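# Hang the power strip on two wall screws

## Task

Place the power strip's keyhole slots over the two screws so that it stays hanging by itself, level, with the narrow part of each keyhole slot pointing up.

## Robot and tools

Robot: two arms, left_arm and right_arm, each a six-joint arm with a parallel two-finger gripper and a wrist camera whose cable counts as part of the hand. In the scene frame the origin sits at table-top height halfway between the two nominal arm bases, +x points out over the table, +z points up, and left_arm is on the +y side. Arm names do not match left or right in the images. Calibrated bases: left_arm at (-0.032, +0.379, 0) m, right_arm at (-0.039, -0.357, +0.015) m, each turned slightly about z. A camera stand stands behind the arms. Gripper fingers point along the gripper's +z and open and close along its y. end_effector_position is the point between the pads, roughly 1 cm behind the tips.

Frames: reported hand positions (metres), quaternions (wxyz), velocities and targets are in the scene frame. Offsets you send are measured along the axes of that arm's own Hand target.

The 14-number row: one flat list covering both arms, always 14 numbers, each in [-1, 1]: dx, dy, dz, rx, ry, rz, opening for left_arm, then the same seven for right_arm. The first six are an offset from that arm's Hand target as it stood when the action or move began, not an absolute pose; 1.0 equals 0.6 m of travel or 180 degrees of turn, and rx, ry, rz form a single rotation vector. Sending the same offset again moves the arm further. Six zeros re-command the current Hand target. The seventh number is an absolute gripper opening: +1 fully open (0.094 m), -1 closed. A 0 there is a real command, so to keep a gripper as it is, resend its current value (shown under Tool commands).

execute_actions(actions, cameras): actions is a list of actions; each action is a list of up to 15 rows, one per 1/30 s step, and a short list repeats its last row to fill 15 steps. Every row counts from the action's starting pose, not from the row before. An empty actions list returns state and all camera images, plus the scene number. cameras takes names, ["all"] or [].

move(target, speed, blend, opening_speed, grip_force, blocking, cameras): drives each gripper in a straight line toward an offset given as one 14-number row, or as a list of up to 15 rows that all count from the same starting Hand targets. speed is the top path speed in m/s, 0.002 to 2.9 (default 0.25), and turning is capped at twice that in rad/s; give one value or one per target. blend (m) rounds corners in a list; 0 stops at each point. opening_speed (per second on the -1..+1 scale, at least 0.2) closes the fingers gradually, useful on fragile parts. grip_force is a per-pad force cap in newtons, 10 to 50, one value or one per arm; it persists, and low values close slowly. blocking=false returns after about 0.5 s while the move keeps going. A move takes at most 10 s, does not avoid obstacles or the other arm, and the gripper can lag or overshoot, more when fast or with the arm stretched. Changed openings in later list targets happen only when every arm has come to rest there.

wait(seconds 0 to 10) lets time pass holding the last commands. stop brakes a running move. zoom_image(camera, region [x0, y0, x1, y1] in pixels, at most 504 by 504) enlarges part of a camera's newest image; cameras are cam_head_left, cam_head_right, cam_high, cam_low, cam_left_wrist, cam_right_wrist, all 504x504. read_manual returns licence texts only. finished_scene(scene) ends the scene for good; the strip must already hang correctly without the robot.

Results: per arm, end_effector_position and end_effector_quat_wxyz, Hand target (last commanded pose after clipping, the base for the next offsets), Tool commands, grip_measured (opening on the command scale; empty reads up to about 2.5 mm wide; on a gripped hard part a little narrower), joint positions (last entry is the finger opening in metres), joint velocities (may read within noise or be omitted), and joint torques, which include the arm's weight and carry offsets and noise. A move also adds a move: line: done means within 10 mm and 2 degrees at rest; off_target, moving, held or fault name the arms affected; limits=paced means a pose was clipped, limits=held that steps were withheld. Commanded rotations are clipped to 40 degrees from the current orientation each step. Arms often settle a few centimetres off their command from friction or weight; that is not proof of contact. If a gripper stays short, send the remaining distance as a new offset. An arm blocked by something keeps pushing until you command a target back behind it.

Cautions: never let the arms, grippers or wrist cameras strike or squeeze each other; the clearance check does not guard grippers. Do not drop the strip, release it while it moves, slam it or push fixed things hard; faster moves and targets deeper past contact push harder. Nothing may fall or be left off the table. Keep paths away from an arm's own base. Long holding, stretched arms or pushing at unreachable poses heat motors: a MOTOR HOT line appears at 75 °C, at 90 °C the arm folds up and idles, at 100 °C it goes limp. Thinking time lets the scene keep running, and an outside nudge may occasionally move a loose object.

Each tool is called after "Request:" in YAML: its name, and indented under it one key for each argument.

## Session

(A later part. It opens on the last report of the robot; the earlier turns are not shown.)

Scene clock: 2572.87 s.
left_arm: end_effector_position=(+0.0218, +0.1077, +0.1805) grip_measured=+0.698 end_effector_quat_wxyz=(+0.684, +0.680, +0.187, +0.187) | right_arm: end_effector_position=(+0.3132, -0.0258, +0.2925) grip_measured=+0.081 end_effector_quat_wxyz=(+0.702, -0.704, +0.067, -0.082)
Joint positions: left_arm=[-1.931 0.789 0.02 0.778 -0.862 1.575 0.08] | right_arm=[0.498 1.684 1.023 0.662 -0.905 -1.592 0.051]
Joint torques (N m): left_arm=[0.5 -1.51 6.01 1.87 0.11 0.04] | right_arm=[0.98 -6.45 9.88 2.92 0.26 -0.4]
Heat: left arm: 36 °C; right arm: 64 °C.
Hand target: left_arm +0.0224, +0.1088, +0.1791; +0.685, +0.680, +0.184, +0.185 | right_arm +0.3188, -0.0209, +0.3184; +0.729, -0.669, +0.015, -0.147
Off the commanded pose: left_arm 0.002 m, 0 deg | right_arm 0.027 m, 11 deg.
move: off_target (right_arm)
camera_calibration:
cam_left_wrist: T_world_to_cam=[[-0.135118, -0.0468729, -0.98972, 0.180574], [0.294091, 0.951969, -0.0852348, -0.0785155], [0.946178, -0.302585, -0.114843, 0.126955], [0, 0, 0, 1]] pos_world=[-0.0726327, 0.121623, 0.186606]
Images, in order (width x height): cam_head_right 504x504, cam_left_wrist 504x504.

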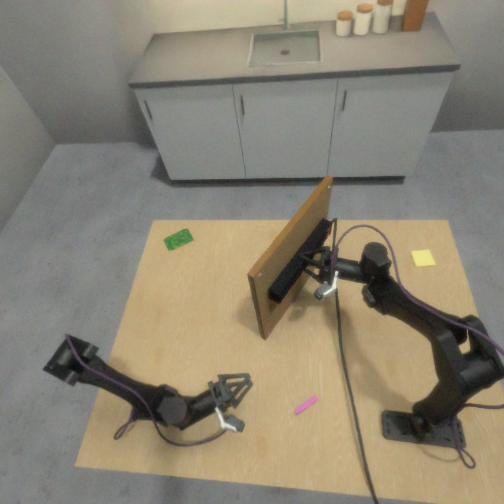

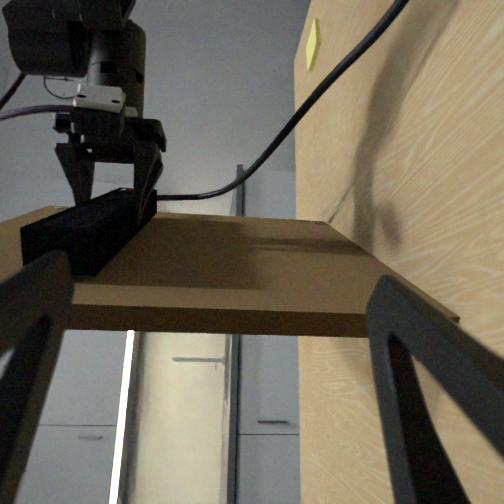

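Request:
move:
  target: [0,0,0,0,0,0,0.7,0,0.02,-0.006,0,0,0,-0.5]
  speed: 0.04
  cameras: ["cam_head_right","cam_left_wrist"]

Request:
zoom_image:
  camera: "cam_left_wrist"
  region: [50, 150, 200, 300]

Request:
zoom_image:
  camera: "cam_head_right"
  region: [260, 210, 350, 320]

Scene clock: 2589.57 s.
left_arm: end_effector_position=(+0.0218, +0.1077, +0.1805) grip_measured=+0.698 end_effector_quat_wxyz=(+0.684, +0.680, +0.187, +0.187) | right_arm: end_effector_position=(+0.3128, -0.0263, +0.2899) grip_measured=+0.081 end_effector_quat_wxyz=(+0.712, -0.695, +0.052, -0.087)
Joint positions: left_arm=[-1.931 0.789 0.02 0.778 -0.862 1.575 0.08] | right_arm=[0.494 1.708 1.001 0.754 -0.922 -1.58 0.051]
Joint torques (N m): left_arm=[0.81 -1.11 5.91 1.92 0.14 0] | right_arm=[0.54 -6.23 9.18 2.61 0.36 -0.44]
Heat: left arm: 36 °C; right arm: 62 °C.
Hand target: left_arm +0.0224, +0.1088, +0.1791; +0.685, +0.680, +0.184, +0.185 | right_arm +0.3204, -0.0238, +0.3063; +0.729, -0.669, +0.014, -0.147
Off the commanded pose: left_arm 0.002 m, 0 deg | right_arm 0.018 m, 9 deg.
move: off_target (right_arm)
camera_calibration:
cam_left_wrist: T_world_to_cam=[[-0.135118, -0.0468729, -0.98972, 0.180574], [0.294091, 0.951969, -0.0852348, -0.0785155], [0.946178, -0.302585, -0.114843, 0.126955], [0, 0, 0, 1]] pos_world=[-0.0726327, 0.121623, 0.186606]
Images, in order (width x height): cam_head_right 504x504, cam_left_wrist 504x504.

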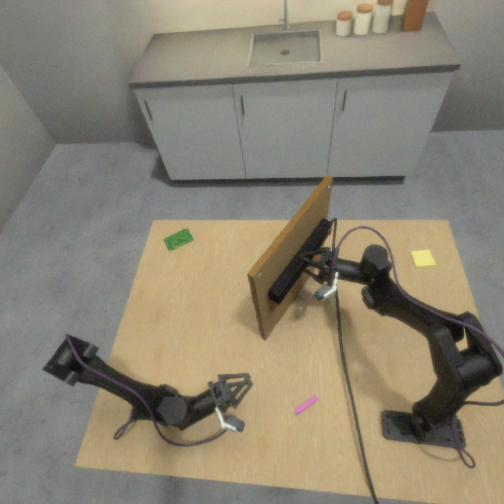

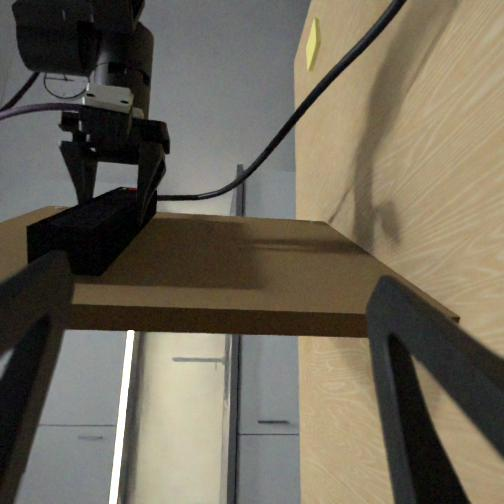

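Scaled by 3.360 from the camera's 504x504 image, which has a finer 720x720 frame.

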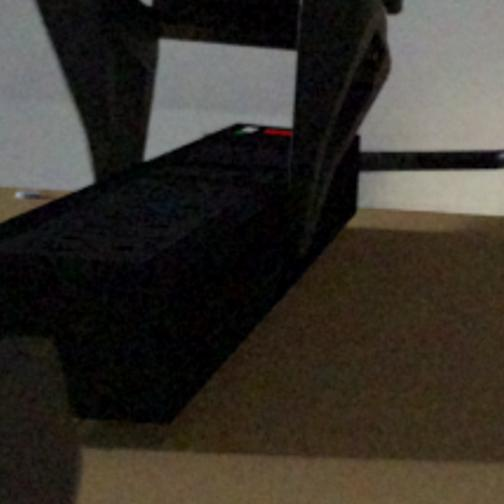

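Scaled by 4.582 from the camera's 504x504 image, which has a finer 720x720 frame.

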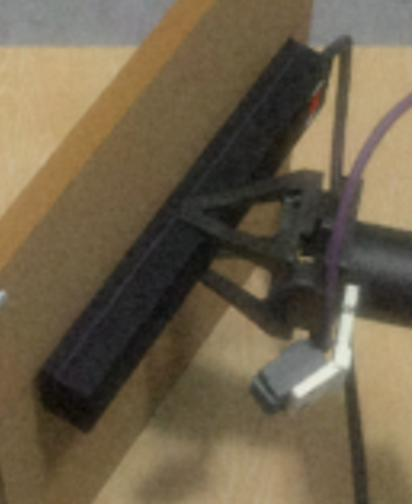

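Request:
move:
  target: [0,0,0,0,0,0,0.7,0,0.012,0.002,-0.01,0,0.012,-0.5]
  speed: 0.04
  cameras: ["cam_head_right","cam_left_wrist"]

Request:
zoom_image:
  camera: "cam_left_wrist"
  region: [50, 150, 200, 300]

Request:
zoom_image:
  camera: "cam_head_right"
  region: [260, 210, 350, 320]

Scene clock: 2599.67 s.
left_arm: end_effector_position=(+0.0218, +0.1077, +0.1805) grip_measured=+0.698 end_effector_quat_wxyz=(+0.684, +0.680, +0.187, +0.187) | right_arm: end_effector_position=(+0.3129, -0.0262, +0.2894) grip_measured=+0.081 end_effector_quat_wxyz=(+0.712, -0.695, +0.053, -0.086)
Joint positions: left_arm=[-1.931 0.789 0.02 0.778 -0.862 1.575 0.08] | right_arm=[0.494 1.709 1.001 0.754 -0.922 -1.578 0.051]
Joint torques (N m): left_arm=[0.62 -1.24 5.9 1.84 0.14 0.03] | right_arm=[0.8 -5.78 9.95 2.22 0.41 -0.4]
Heat: left arm: 36 °C; right arm: 60 °C.
Hand target: left_arm +0.0224, +0.1088, +0.1791; +0.685, +0.680, +0.184, +0.185 | right_arm +0.3221, -0.0222, +0.2994; +0.721, -0.680, +0.029, -0.133
Off the commanded pose: left_arm 0.002 m, 0 deg | right_arm 0.014 m, 6 deg.
move: off_target (right_arm)
camera_calibration:
cam_left_wrist: T_world_to_cam=[[-0.135118, -0.0468729, -0.98972, 0.180574], [0.294091, 0.951969, -0.0852348, -0.0785155], [0.946178, -0.302585, -0.114843, 0.126955], [0, 0, 0, 1]] pos_world=[-0.0726327, 0.121623, 0.186606]
Images, in order (width x height): cam_head_right 504x504, cam_left_wrist 504x504.

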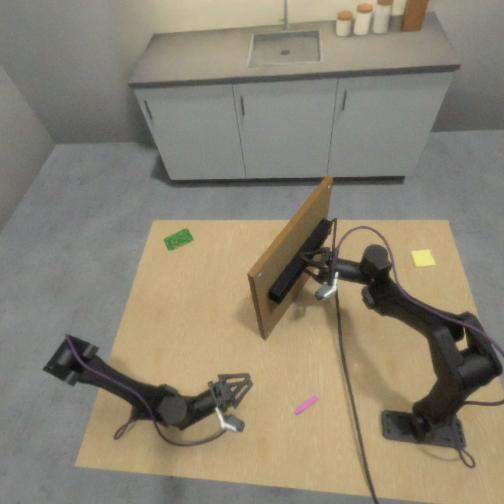

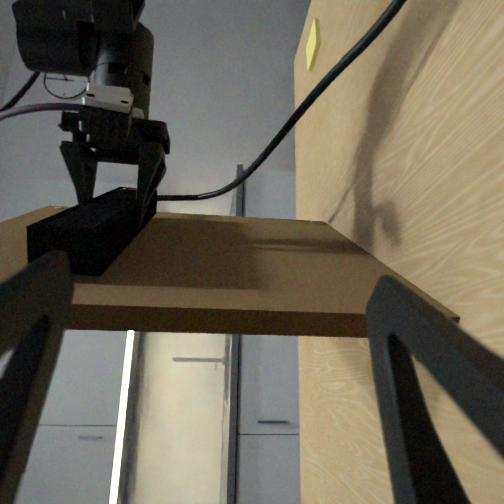

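Scaled by 3.360 from the camera's 504x504 image, which has a finer 720x720 frame.

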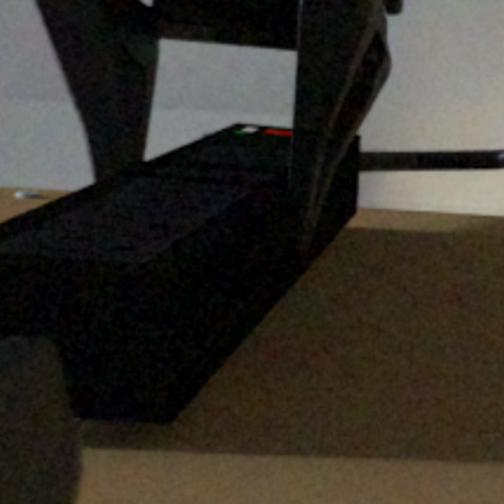

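Scaled by 4.582 from the camera's 504x504 image, which has a finer 720x720 frame.

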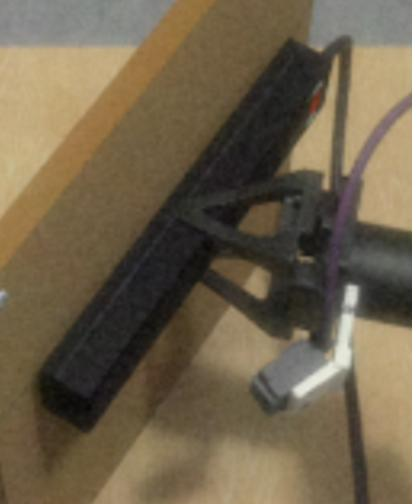

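Request:
move:
  target: [0,0,0,0,0,0,0.7,0,0.02,0,-0.008,0,0.006,-0.5]
  speed: 0.04
  cameras: ["cam_head_right","cam_left_wrist"]

Request:
zoom_image:
  camera: "cam_left_wrist"
  region: [50, 150, 200, 300]

Request:
zoom_image:
  camera: "cam_head_right"
  region: [260, 210, 350, 320]

Scene clock: 2606.90 s.
left_arm: end_effector_position=(+0.0218, +0.1077, +0.1805) grip_measured=+0.698 end_effector_quat_wxyz=(+0.684, +0.680, +0.187, +0.187) | right_arm: end_effector_position=(+0.3129, -0.0260, +0.2881) grip_measured=+0.081 end_effector_quat_wxyz=(+0.712, -0.695, +0.052, -0.085)
Joint positions: left_arm=[-1.931 0.789 0.02 0.778 -0.862 1.575 0.08] | right_arm=[0.493 1.713 1.001 0.758 -0.926 -1.578 0.051]
Joint torques (N m): left_arm=[0.5 -1.13 6.05 1.84 0.18 0.03] | right_arm=[0.83 -4.92 9.39 2.04 0.44 -0.49]
Heat: left arm: 36 °C; right arm: 58 °C.
Hand target: left_arm +0.0224, +0.1088, +0.1791; +0.685, +0.680, +0.184, +0.185 | right_arm +0.3238, -0.0215, +0.2875; +0.713, -0.688, +0.037, -0.126
Off the commanded pose: left_arm 0.002 m, 0 deg | right_arm 0.012 m, 5 deg.
move: off_target (right_arm)
camera_calibration:
cam_left_wrist: T_world_to_cam=[[-0.135118, -0.0468729, -0.98972, 0.180574], [0.294091, 0.951969, -0.0852348, -0.0785155], [0.946178, -0.302585, -0.114843, 0.126955], [0, 0, 0, 1]] pos_world=[-0.0726327, 0.121623, 0.186606]
Images, in order (width x height): cam_head_right 504x504, cam_left_wrist 504x504.

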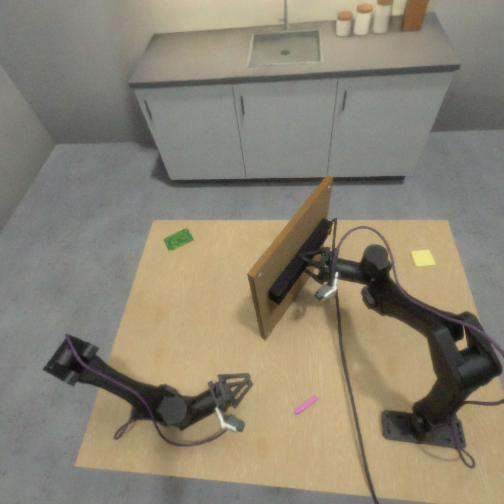

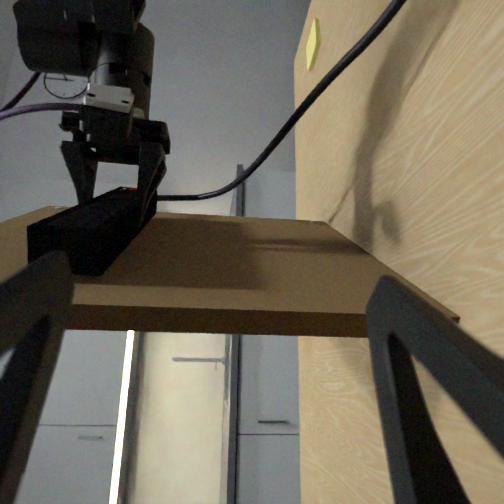

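Scaled by 3.360 from the camera's 504x504 image, which has a finer 720x720 frame.

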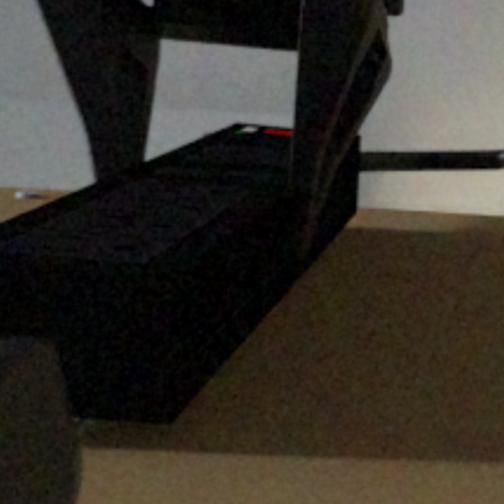

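Scaled by 4.582 from the camera's 504x504 image, which has a finer 720x720 frame.

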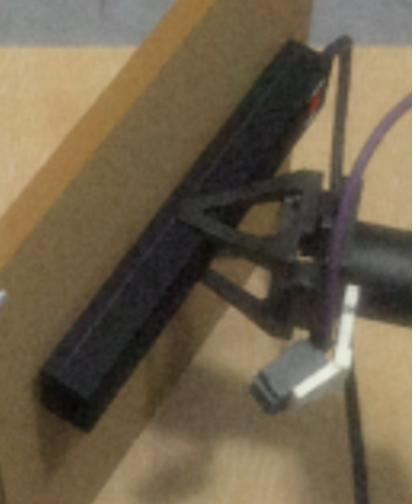

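Request:
move:
  target: [0,0,0,0,0,0,0.7,-0.01,-0.02,0.03,0,0,0,-0.5]
  speed: 0.04
  cameras: ["cam_head_right","cam_left_wrist"]

Request:
zoom_image:
  camera: "cam_left_wrist"
  region: [50, 150, 200, 300]

Request:
zoom_image:
  camera: "cam_head_right"
  region: [260, 210, 350, 320]

Scene clock: 2616.87 s.
left_arm: end_effector_position=(+0.0218, +0.1077, +0.1805) grip_measured=+0.698 end_effector_quat_wxyz=(+0.684, +0.680, +0.187, +0.187) | right_arm: end_effector_position=(+0.3128, -0.0254, +0.2879) grip_measured=+0.081 end_effector_quat_wxyz=(+0.711, -0.696, +0.053, -0.085)
Joint positions: left_arm=[-1.931 0.789 0.02 0.778 -0.862 1.575 0.08] | right_arm=[0.495 1.713 1.001 0.756 -0.923 -1.578 0.051]
Joint torques (N m): left_arm=[0.54 -1.22 6.09 1.81 0.12 0.01] | right_arm=[5.46 -5.45 13.41 1.64 0.93 -0.47]
Heat: left arm: 36 °C; right arm: 57 °C.
Hand target: left_arm +0.0224, +0.1088, +0.1791; +0.685, +0.680, +0.184, +0.185 | right_arm +0.3206, -0.0029, +0.2996; +0.713, -0.688, +0.037, -0.126
Off the commanded pose: left_arm 0.002 m, 0 deg | right_arm 0.027 m, 5 deg.
move: off_target (right_arm)
camera_calibration:
cam_left_wrist: T_world_to_cam=[[-0.135118, -0.0468729, -0.98972, 0.180574], [0.294091, 0.951969, -0.0852348, -0.0785155], [0.946178, -0.302585, -0.114843, 0.126955], [0, 0, 0, 1]] pos_world=[-0.0726327, 0.121623, 0.186606]
Images, in order (width x height): cam_head_right 504x504, cam_left_wrist 504x504.

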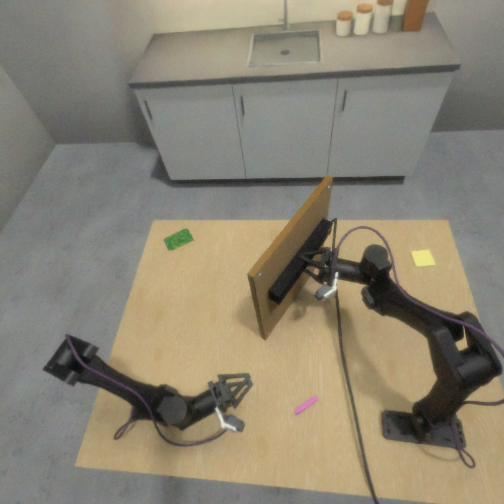

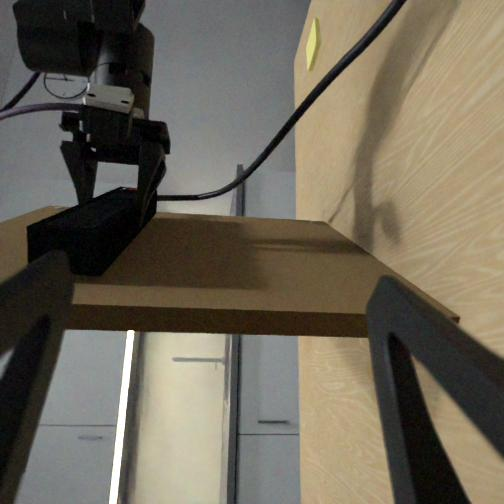

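Scaled by 3.360 from the camera's 504x504 image, which has a finer 720x720 frame.

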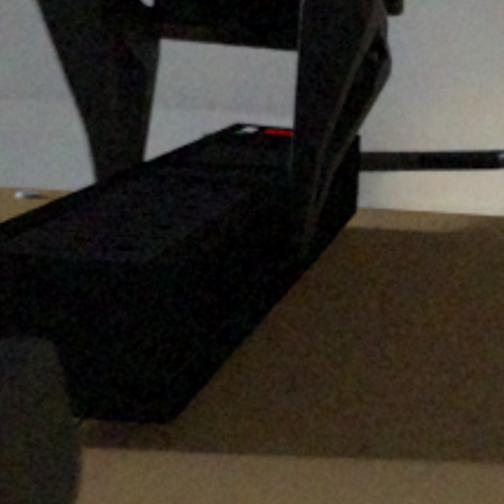

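Scaled by 4.582 from the camera's 504x504 image, which has a finer 720x720 frame.

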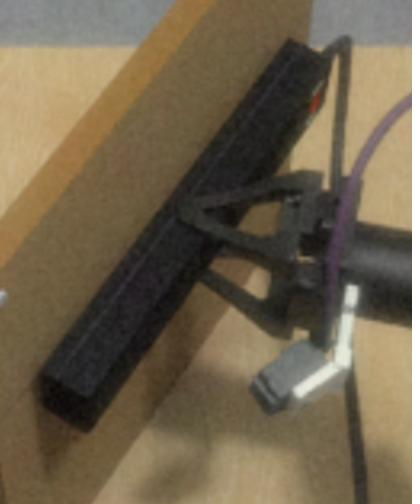

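Request:
move:
  target: [0,0,0,0,0,0,0.7,0.015,0.03,-0.032,0,0,0,-0.5]
  speed: 0.04
  cameras: ["cam_head_right","cam_left_wrist"]

Request:
zoom_image:
  camera: "cam_left_wrist"
  region: [50, 150, 200, 300]

Request:
zoom_image:
  camera: "cam_head_right"
  region: [260, 210, 350, 320]

Scene clock: 2629.80 s.
left_arm: end_effector_position=(+0.0218, +0.1077, +0.1805) grip_measured=+0.698 end_effector_quat_wxyz=(+0.684, +0.680, +0.187, +0.187) | right_arm: end_effector_position=(+0.3131, -0.0264, +0.2873) grip_measured=+0.081 end_effector_quat_wxyz=(+0.716, -0.692, +0.044, -0.083)
Joint positions: left_arm=[-1.931 0.789 0.02 0.778 -0.862 1.575 0.08] | right_arm=[0.488 1.729 1.001 0.793 -0.946 -1.569 0.051]
Joint torques (N m): left_arm=[0.83 -1.46 5.97 1.85 0.13 0.05] | right_arm=[0.42 -4.74 8.96 1.83 0.57 -0.55]
Heat: left arm: 36 °C; right arm: 54 °C.
Hand target: left_arm +0.0224, +0.1088, +0.1791; +0.685, +0.680, +0.184, +0.185 | right_arm +0.3273, -0.0234, +0.2819; +0.713, -0.688, +0.037, -0.126
Off the commanded pose: left_arm 0.002 m, 0 deg | right_arm 0.015 m, 5 deg.
move: off_target (right_arm)
camera_calibration:
cam_left_wrist: T_world_to_cam=[[-0.135118, -0.0468729, -0.98972, 0.180574], [0.294091, 0.951969, -0.0852348, -0.0785155], [0.946178, -0.302585, -0.114843, 0.126955], [0, 0, 0, 1]] pos_world=[-0.0726327, 0.121623, 0.186606]
Images, in order (width x height): cam_head_right 504x504, cam_left_wrist 504x504.

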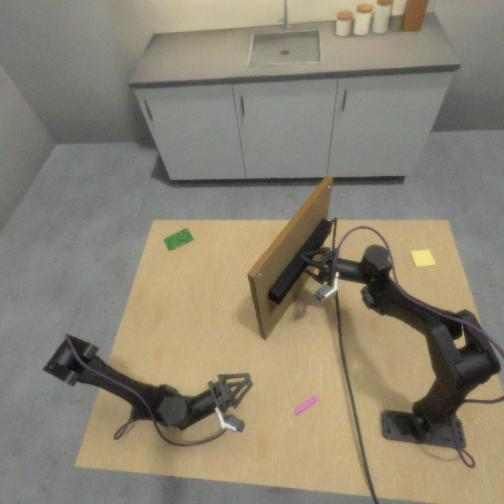

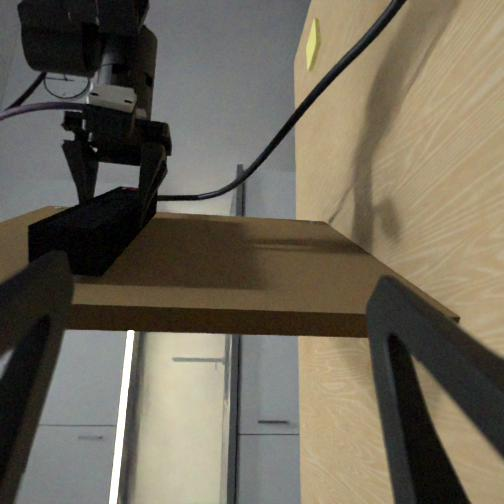

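Scaled by 3.360 from the camera's 504x504 image, which has a finer 720x720 frame.

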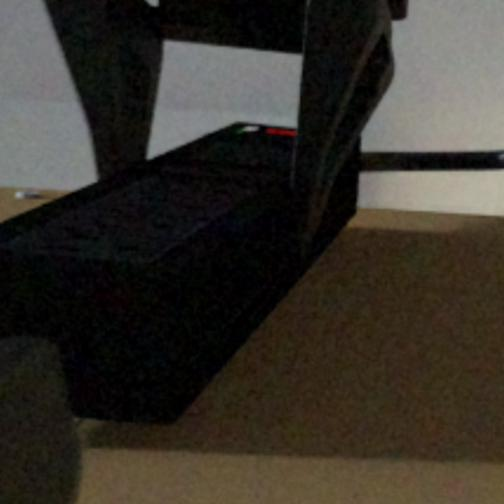

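Scaled by 4.582 from the camera's 504x504 image, which has a finer 720x720 frame.

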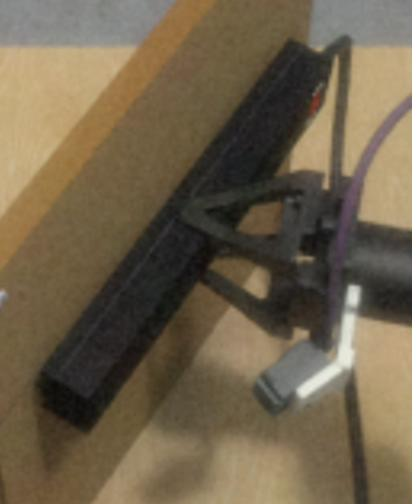

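Request:
move:
  target: [0,0,0,0,0,0,0.7,0.018,0.02,-0.035,0,0,0,-0.5]
  speed: 0.04
  cameras: ["cam_head_right","cam_left_wrist"]

Request:
zoom_image:
  camera: "cam_left_wrist"
  region: [50, 150, 200, 300]

Request:
zoom_image:
  camera: "cam_head_right"
  region: [260, 210, 350, 320]

Scene clock: 2665.17 s.
left_arm: end_effector_position=(+0.0218, +0.1077, +0.1805) grip_measured=+0.698 end_effector_quat_wxyz=(+0.684, +0.680, +0.187, +0.187) | right_arm: end_effector_position=(+0.3291, -0.0430, +0.2518) grip_measured=+0.081 end_effector_quat_wxyz=(+0.698, -0.708, +0.078, -0.075)
Joint positions: left_arm=[-1.931 0.789 0.02 0.778 -0.862 1.575 0.08] | right_arm=[0.437 1.775 0.968 0.782 -0.96 -1.588 0.051]
Joint torques (N m): left_arm=[0.79 -1.29 6.02 1.86 0.17 0.04] | right_arm=[-0.99 -7.97 8.49 2.45 0.05 -0.37]
Heat: left arm: 36 °C; right arm: 53 °C.
Hand target: left_arm +0.0224, +0.1088, +0.1791; +0.685, +0.680, +0.184, +0.185 | right_arm +0.3344, -0.0461, +0.2702; +0.713, -0.688, +0.038, -0.126
Off the commanded pose: left_arm 0.002 m, 0 deg | right_arm 0.019 m, 8 deg.
move: off_target (right_arm)
camera_calibration:
cam_left_wrist: T_world_to_cam=[[-0.135118, -0.0468729, -0.98972, 0.180574], [0.294091, 0.951969, -0.0852348, -0.0785155], [0.946178, -0.302585, -0.114843, 0.126955], [0, 0, 0, 1]] pos_world=[-0.0726327, 0.121623, 0.186606]
Images, in order (width x height): cam_head_right 504x504, cam_left_wrist 504x504.

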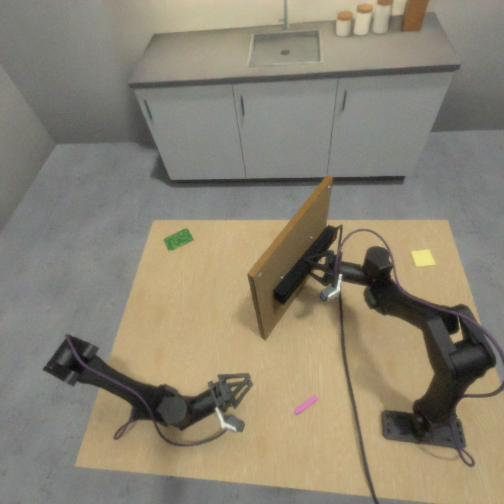

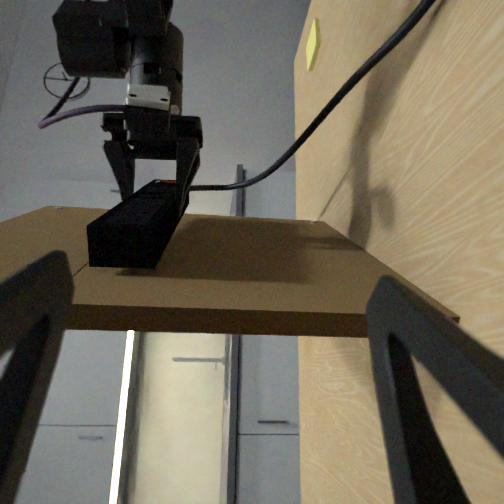

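Scaled by 3.360 from the camera's 504x504 image, which has a finer 720x720 frame.

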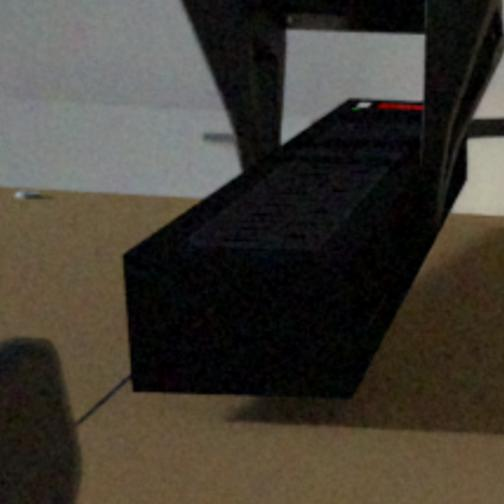

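Scaled by 4.582 from the camera's 504x504 image, which has a finer 720x720 frame.

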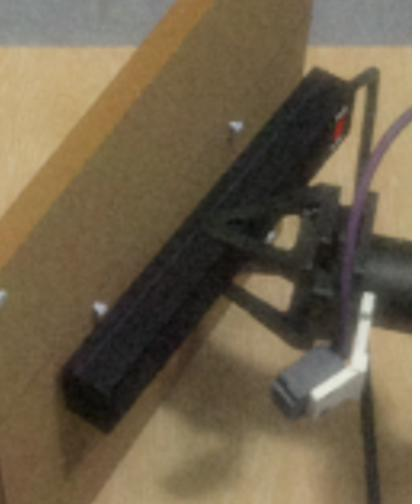

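Request:
move:
  target: [0,0,0,0,0,0,0.7,-0.005,-0.05,-0.005,0,-0.008,0,-0.5]
  speed: 0.05
  cameras: ["cam_head_right","cam_left_wrist"]

Request:
zoom_image:
  camera: "cam_left_wrist"
  region: [50, 150, 200, 300]

Request:
zoom_image:
  camera: "cam_head_right"
  region: [260, 210, 350, 320]

Scene clock: 2693.53 s.
left_arm: end_effector_position=(+0.0218, +0.1077, +0.1805) grip_measured=+0.698 end_effector_quat_wxyz=(+0.684, +0.680, +0.187, +0.187) | right_arm: end_effector_position=(+0.3241, -0.0448, +0.2465) grip_measured=+0.081 end_effector_quat_wxyz=(+0.688, -0.718, +0.092, -0.051)
Joint positions: left_arm=[-1.931 0.789 0.02 0.778 -0.862 1.575 0.08] | right_arm=[0.434 1.756 0.968 0.7 -0.978 -1.59 0.051]
Joint torques (N m): left_arm=[0.76 -1.48 5.98 1.88 0.08 0.02] | right_arm=[-1.17 -12.79 11.92 2.21 -0.13 -0.33]
Heat: left arm: 36 °C; right arm: 56 °C.
Hand target: left_arm +0.0224, +0.1088, +0.1791; +0.685, +0.680, +0.184, +0.185 | right_arm +0.3270, -0.0489, +0.2993; +0.714, -0.690, +0.029, -0.117
Off the commanded pose: left_arm 0.002 m, 0 deg | right_arm 0.053 m, 11 deg.
move: off_target (right_arm)
camera_calibration:
cam_left_wrist: T_world_to_cam=[[-0.135118, -0.0468729, -0.98972, 0.180574], [0.294091, 0.951969, -0.0852348, -0.0785155], [0.946178, -0.302585, -0.114843, 0.126955], [0, 0, 0, 1]] pos_world=[-0.0726327, 0.121623, 0.186606]
Images, in order (width x height): cam_head_right 504x504, cam_left_wrist 504x504.

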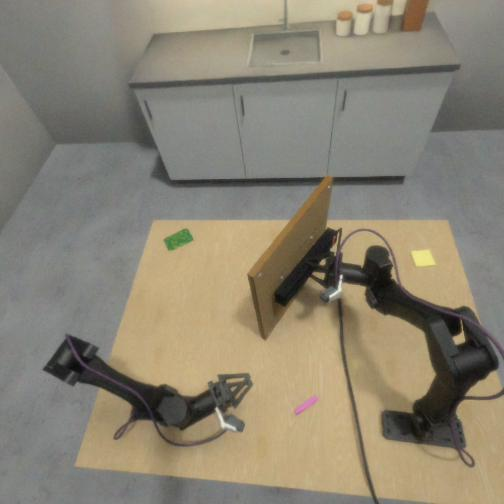

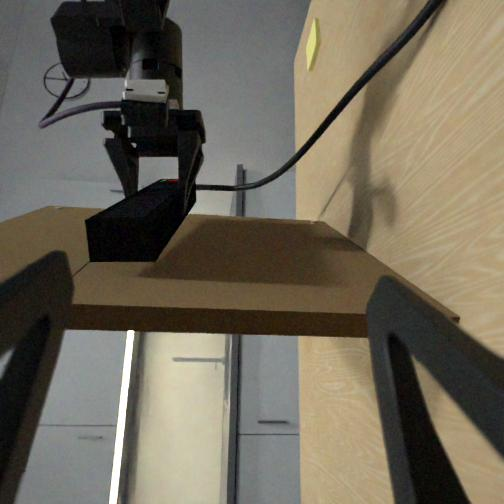

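Scaled by 3.360 from the camera's 504x504 image, which has a finer 720x720 frame.

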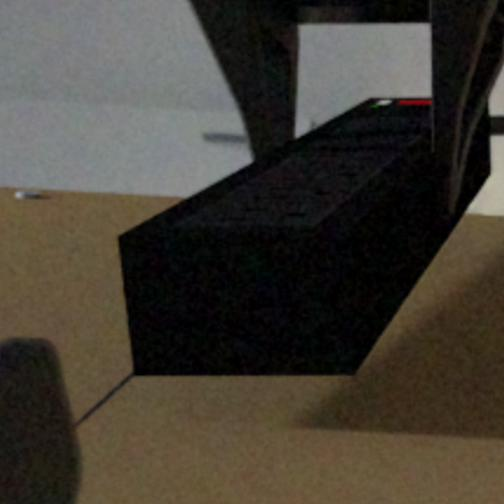

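Scaled by 4.582 from the camera's 504x504 image, which has a finer 720x720 frame.

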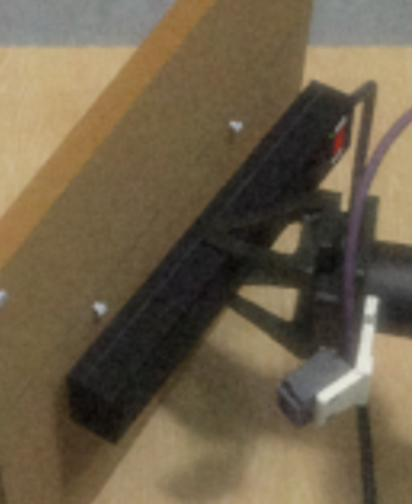

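Request:
move:
  target: [0,0,0,0,0,0,0.7,-0.004,-0.035,0,0.008,0,0,-0.5]
  speed: 0.05
  cameras: ["cam_head_right","cam_left_wrist"]

Request:
zoom_image:
  camera: "cam_left_wrist"
  region: [50, 150, 200, 300]

Request:
zoom_image:
  camera: "cam_head_right"
  region: [260, 210, 350, 320]

Scene clock: 2708.13 s.
left_arm: end_effector_position=(+0.0218, +0.1077, +0.1805) grip_measured=+0.698 end_effector_quat_wxyz=(+0.684, +0.680, +0.187, +0.187) | right_arm: end_effector_position=(+0.3197, -0.0466, +0.2619) grip_measured=+0.081 end_effector_quat_wxyz=(+0.694, -0.712, +0.093, -0.050)
Joint positions: left_arm=[-1.931 0.789 0.02 0.778 -0.862 1.575 0.08] | right_arm=[0.434 1.717 0.968 0.693 -0.978 -1.559 0.051]
Joint torques (N m): left_arm=[0.77 -1.44 6.04 1.87 0.11 0] | right_arm=[-0.7 -12.57 13.18 2.26 -0.08 -0.3]
Heat: left arm: 36 °C; right arm: 56 °C.
Hand target: left_arm +0.0224, +0.1088, +0.1791; +0.685, +0.680, +0.184, +0.185 | right_arm +0.3220, -0.0488, +0.3199; +0.722, -0.681, +0.027, -0.118
Off the commanded pose: left_arm 0.002 m, 0 deg | right_arm 0.058 m, 12 deg.
move: off_target (right_arm)
camera_calibration:
cam_left_wrist: T_world_to_cam=[[-0.135118, -0.0468729, -0.98972, 0.180574], [0.294091, 0.951969, -0.0852348, -0.0785155], [0.946178, -0.302585, -0.114843, 0.126955], [0, 0, 0, 1]] pos_world=[-0.0726327, 0.121623, 0.186606]
Images, in order (width x height): cam_head_right 504x504, cam_left_wrist 504x504.

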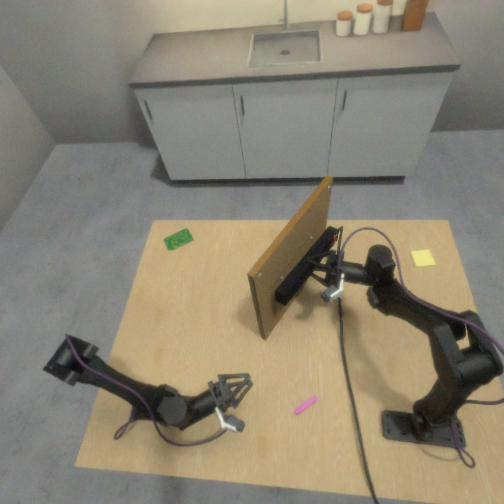

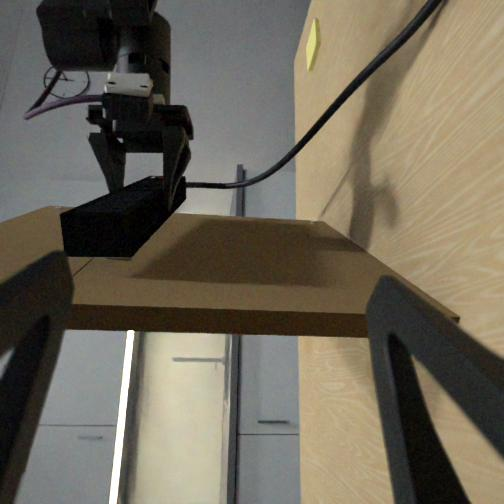

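Scaled by 3.360 from the camera's 504x504 image, which has a finer 720x720 frame.

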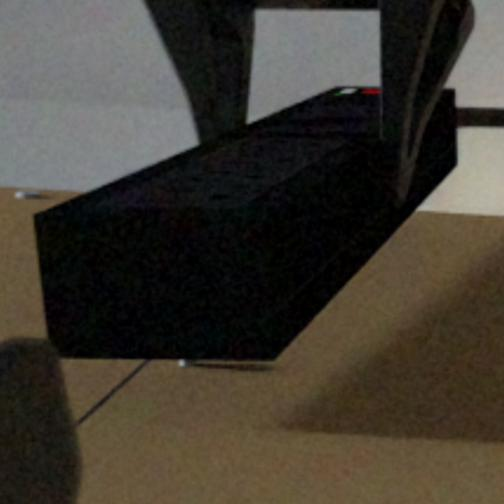

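Scaled by 4.582 from the camera's 504x504 image, which has a finer 720x720 frame.

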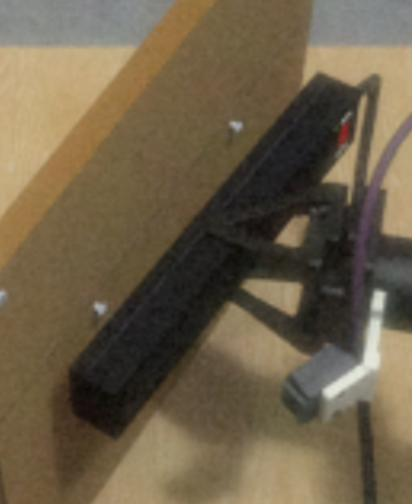

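Request:
move:
  target: [0,0,0,0,0,0,0.7,-0.004,-0.018,0.004,0.006,-0.011,-0.012,-0.5]
  speed: 0.05
  cameras: ["cam_head_right","cam_left_wrist"]

Request:
zoom_image:
  camera: "cam_left_wrist"
  region: [50, 150, 200, 300]

Request:
zoom_image:
  camera: "cam_head_right"
  region: [260, 210, 350, 320]

Scene clock: 2721.33 s.
left_arm: end_effector_position=(+0.0218, +0.1077, +0.1805) grip_measured=+0.698 end_effector_quat_wxyz=(+0.684, +0.680, +0.187, +0.187) | right_arm: end_effector_position=(+0.3152, -0.0448, +0.2751) grip_measured=+0.081 end_effector_quat_wxyz=(+0.701, -0.708, +0.071, -0.047)
Joint positions: left_arm=[-1.931 0.789 0.02 0.778 -0.862 1.575 0.08] | right_arm=[0.434 1.708 0.993 0.69 -1.013 -1.559 0.051]
Joint torques (N m): left_arm=[0.57 -1.39 5.87 1.81 0.15 0.04] | right_arm=[-0.75 -11.44 13.83 2.31 -0.02 -0.37]
Heat: left arm: 36 °C; right arm: 56 °C.
Hand target: left_arm +0.0224, +0.1088, +0.1791; +0.685, +0.680, +0.184, +0.185 | right_arm +0.3187, -0.0464, +0.3306; +0.727, -0.676, +0.000, -0.120
Off the commanded pose: left_arm 0.002 m, 0 deg | right_arm 0.056 m, 13 deg.
move: off_target (right_arm)
camera_calibration:
cam_left_wrist: T_world_to_cam=[[-0.135118, -0.0468729, -0.98972, 0.180574], [0.294091, 0.951969, -0.0852348, -0.0785155], [0.946178, -0.302585, -0.114843, 0.126955], [0, 0, 0, 1]] pos_world=[-0.0726327, 0.121623, 0.186606]
Images, in order (width x height): cam_head_right 504x504, cam_left_wrist 504x504.

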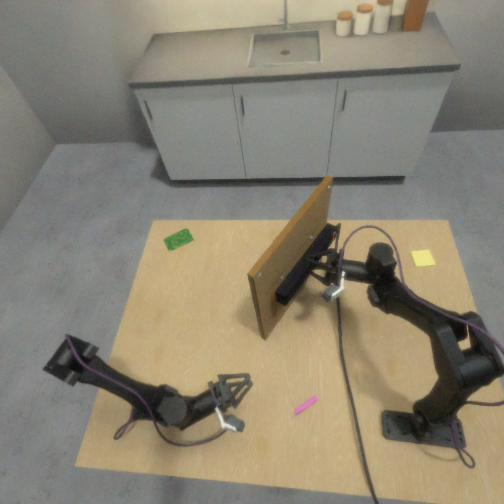

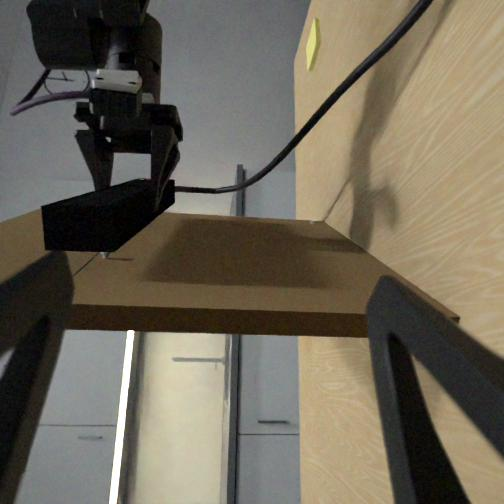

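Scaled by 3.360 from the camera's 504x504 image, which has a finer 720x720 frame.

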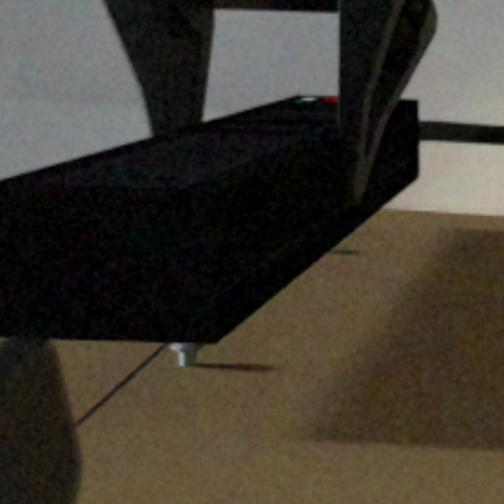

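Scaled by 4.582 from the camera's 504x504 image, which has a finer 720x720 frame.

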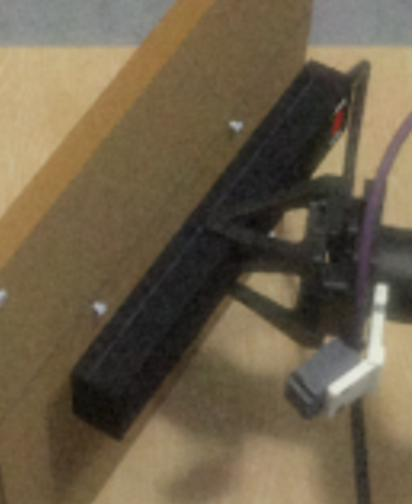

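Request:
move:
  target: [0,0,0,0,0,0,0.7,-0.004,-0.014,0.008,0.002,0.003,-0.016,-0.5]
  speed: 0.05
  cameras: ["cam_head_right","cam_left_wrist"]

Request:
zoom_image:
  camera: "cam_left_wrist"
  region: [50, 150, 200, 300]

Request:
zoom_image:
  camera: "cam_head_right"
  region: [260, 210, 350, 320]

Scene clock: 2729.50 s.
left_arm: end_effector_position=(+0.0218, +0.1077, +0.1805) grip_measured=+0.698 end_effector_quat_wxyz=(+0.684, +0.680, +0.187, +0.187) | right_arm: end_effector_position=(+0.3124, -0.0427, +0.2772) grip_measured=+0.081 end_effector_quat_wxyz=(+0.700, -0.709, +0.056, -0.058)
Joint positions: left_arm=[-1.931 0.789 0.02 0.778 -0.862 1.575 0.08] | right_arm=[0.441 1.701 0.993 0.685 -1.01 -1.594 0.051]
Joint torques (N m): left_arm=[0.64 -1.29 5.93 1.89 0.11 0.05] | right_arm=[0.23 -12.55 14.11 2.27 0.17 -0.42]
Heat: left arm: 36 °C; right arm: 55 °C.
Hand target: left_arm +0.0224, +0.1088, +0.1791; +0.685, +0.680, +0.184, +0.185 | right_arm +0.3157, -0.0418, +0.3389; +0.726, -0.673, -0.013, -0.141
Off the commanded pose: left_arm 0.002 m, 0 deg | right_arm 0.062 m, 13 deg.
move: off_target (right_arm)
camera_calibration:
cam_left_wrist: T_world_to_cam=[[-0.135118, -0.0468729, -0.98972, 0.180574], [0.294091, 0.951969, -0.0852348, -0.0785155], [0.946178, -0.302585, -0.114843, 0.126955], [0, 0, 0, 1]] pos_world=[-0.0726327, 0.121623, 0.186606]
Images, in order (width x height): cam_head_right 504x504, cam_left_wrist 504x504.

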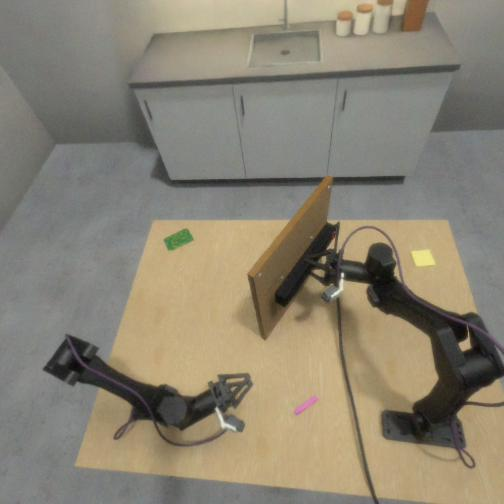

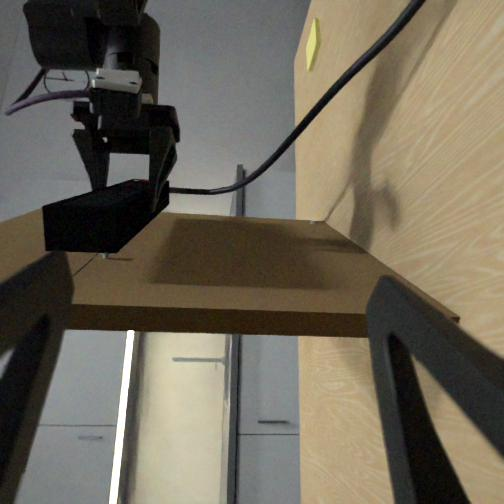

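Scaled by 3.360 from the camera's 504x504 image, which has a finer 720x720 frame.

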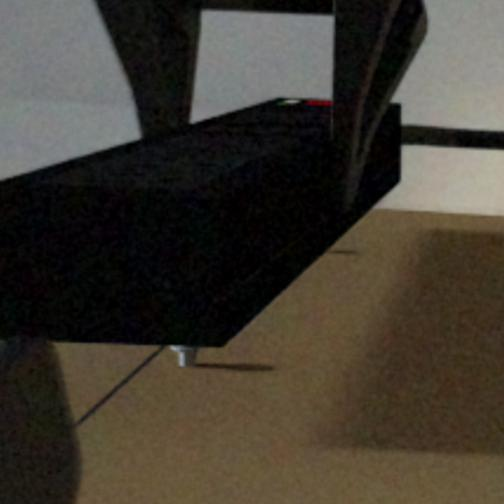

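Scaled by 4.582 from the camera's 504x504 image, which has a finer 720x720 frame.

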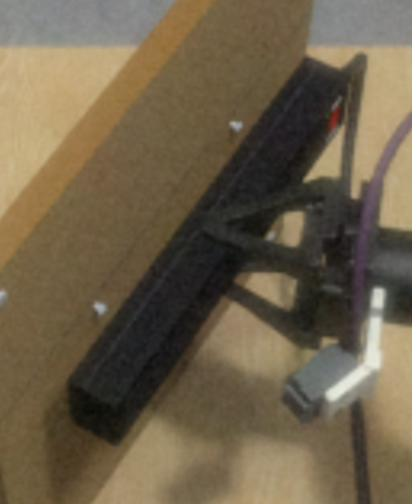

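Request:
move:
  target: [0,0,0,0,0,0,0.7,-0.006,-0.008,0.014,0.002,0,-0.008,-0.5]
  speed: 0.05
  cameras: ["cam_head_right","cam_left_wrist"]

Request:
zoom_image:
  camera: "cam_left_wrist"
  region: [50, 150, 200, 300]

Request:
zoom_image:
  camera: "cam_head_right"
  region: [260, 210, 350, 320]

Scene clock: 2743.37 s.
left_arm: end_effector_position=(+0.0218, +0.1077, +0.1805) grip_measured=+0.698 end_effector_quat_wxyz=(+0.684, +0.680, +0.187, +0.187) | right_arm: end_effector_position=(+0.3084, -0.0346, +0.2867) grip_measured=+0.081 end_effector_quat_wxyz=(+0.702, -0.707, +0.043, -0.071)
Joint positions: left_arm=[-1.931 0.789 0.02 0.778 -0.862 1.575 0.08] | right_arm=[0.467 1.687 1.008 0.67 -0.986 -1.618 0.051]
Joint torques (N m): left_arm=[0.5 -1.42 5.96 1.91 0.14 0.06] | right_arm=[0.24 -11.22 14.16 2.26 0.16 -0.4]
Heat: left arm: 36 °C; right arm: 53 °C.
Hand target: left_arm +0.0224, +0.1088, +0.1791; +0.685, +0.680, +0.184, +0.185 | right_arm +0.3127, -0.0332, +0.3435; +0.726, -0.671, -0.022, -0.150
Off the commanded pose: left_arm 0.002 m, 0 deg | right_arm 0.057 m, 13 deg.
move: off_target (right_arm)
camera_calibration:
cam_left_wrist: T_world_to_cam=[[-0.135118, -0.0468729, -0.98972, 0.180574], [0.294091, 0.951969, -0.0852348, -0.0785155], [0.946178, -0.302585, -0.114843, 0.126955], [0, 0, 0, 1]] pos_world=[-0.0726327, 0.121623, 0.186606]
Images, in order (width x height): cam_head_right 504x504, cam_left_wrist 504x504.

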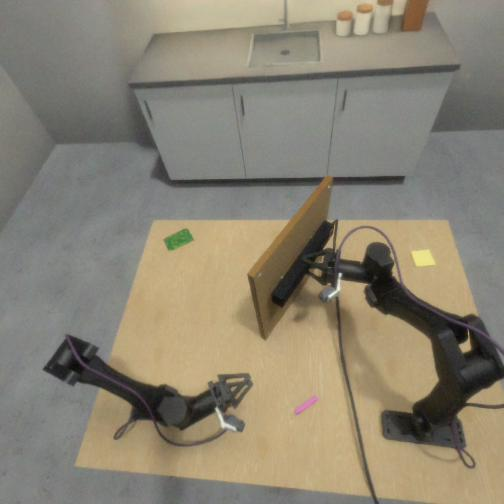

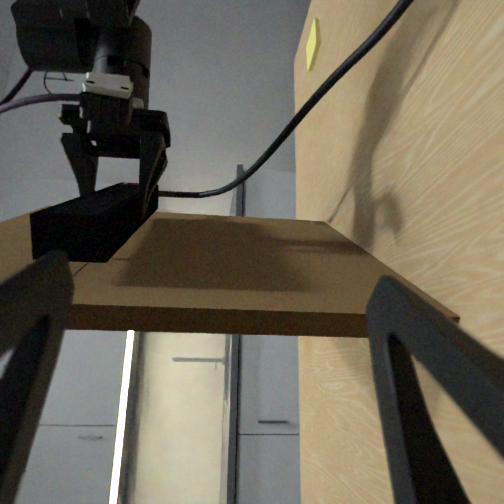

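Scaled by 3.360 from the camera's 504x504 image, which has a finer 720x720 frame.

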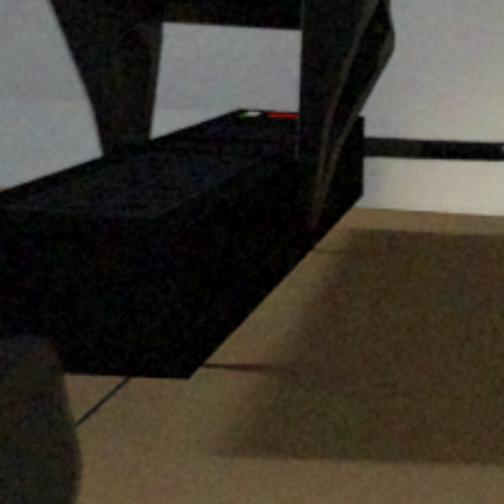

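Scaled by 4.582 from the camera's 504x504 image, which has a finer 720x720 frame.

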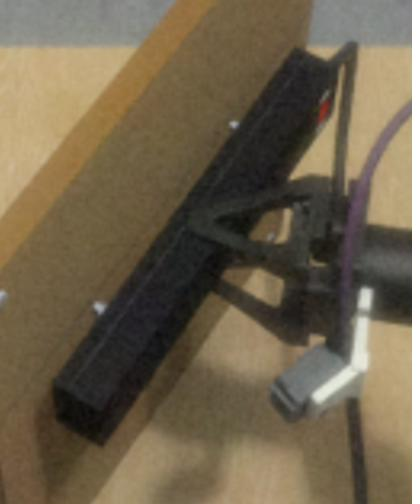

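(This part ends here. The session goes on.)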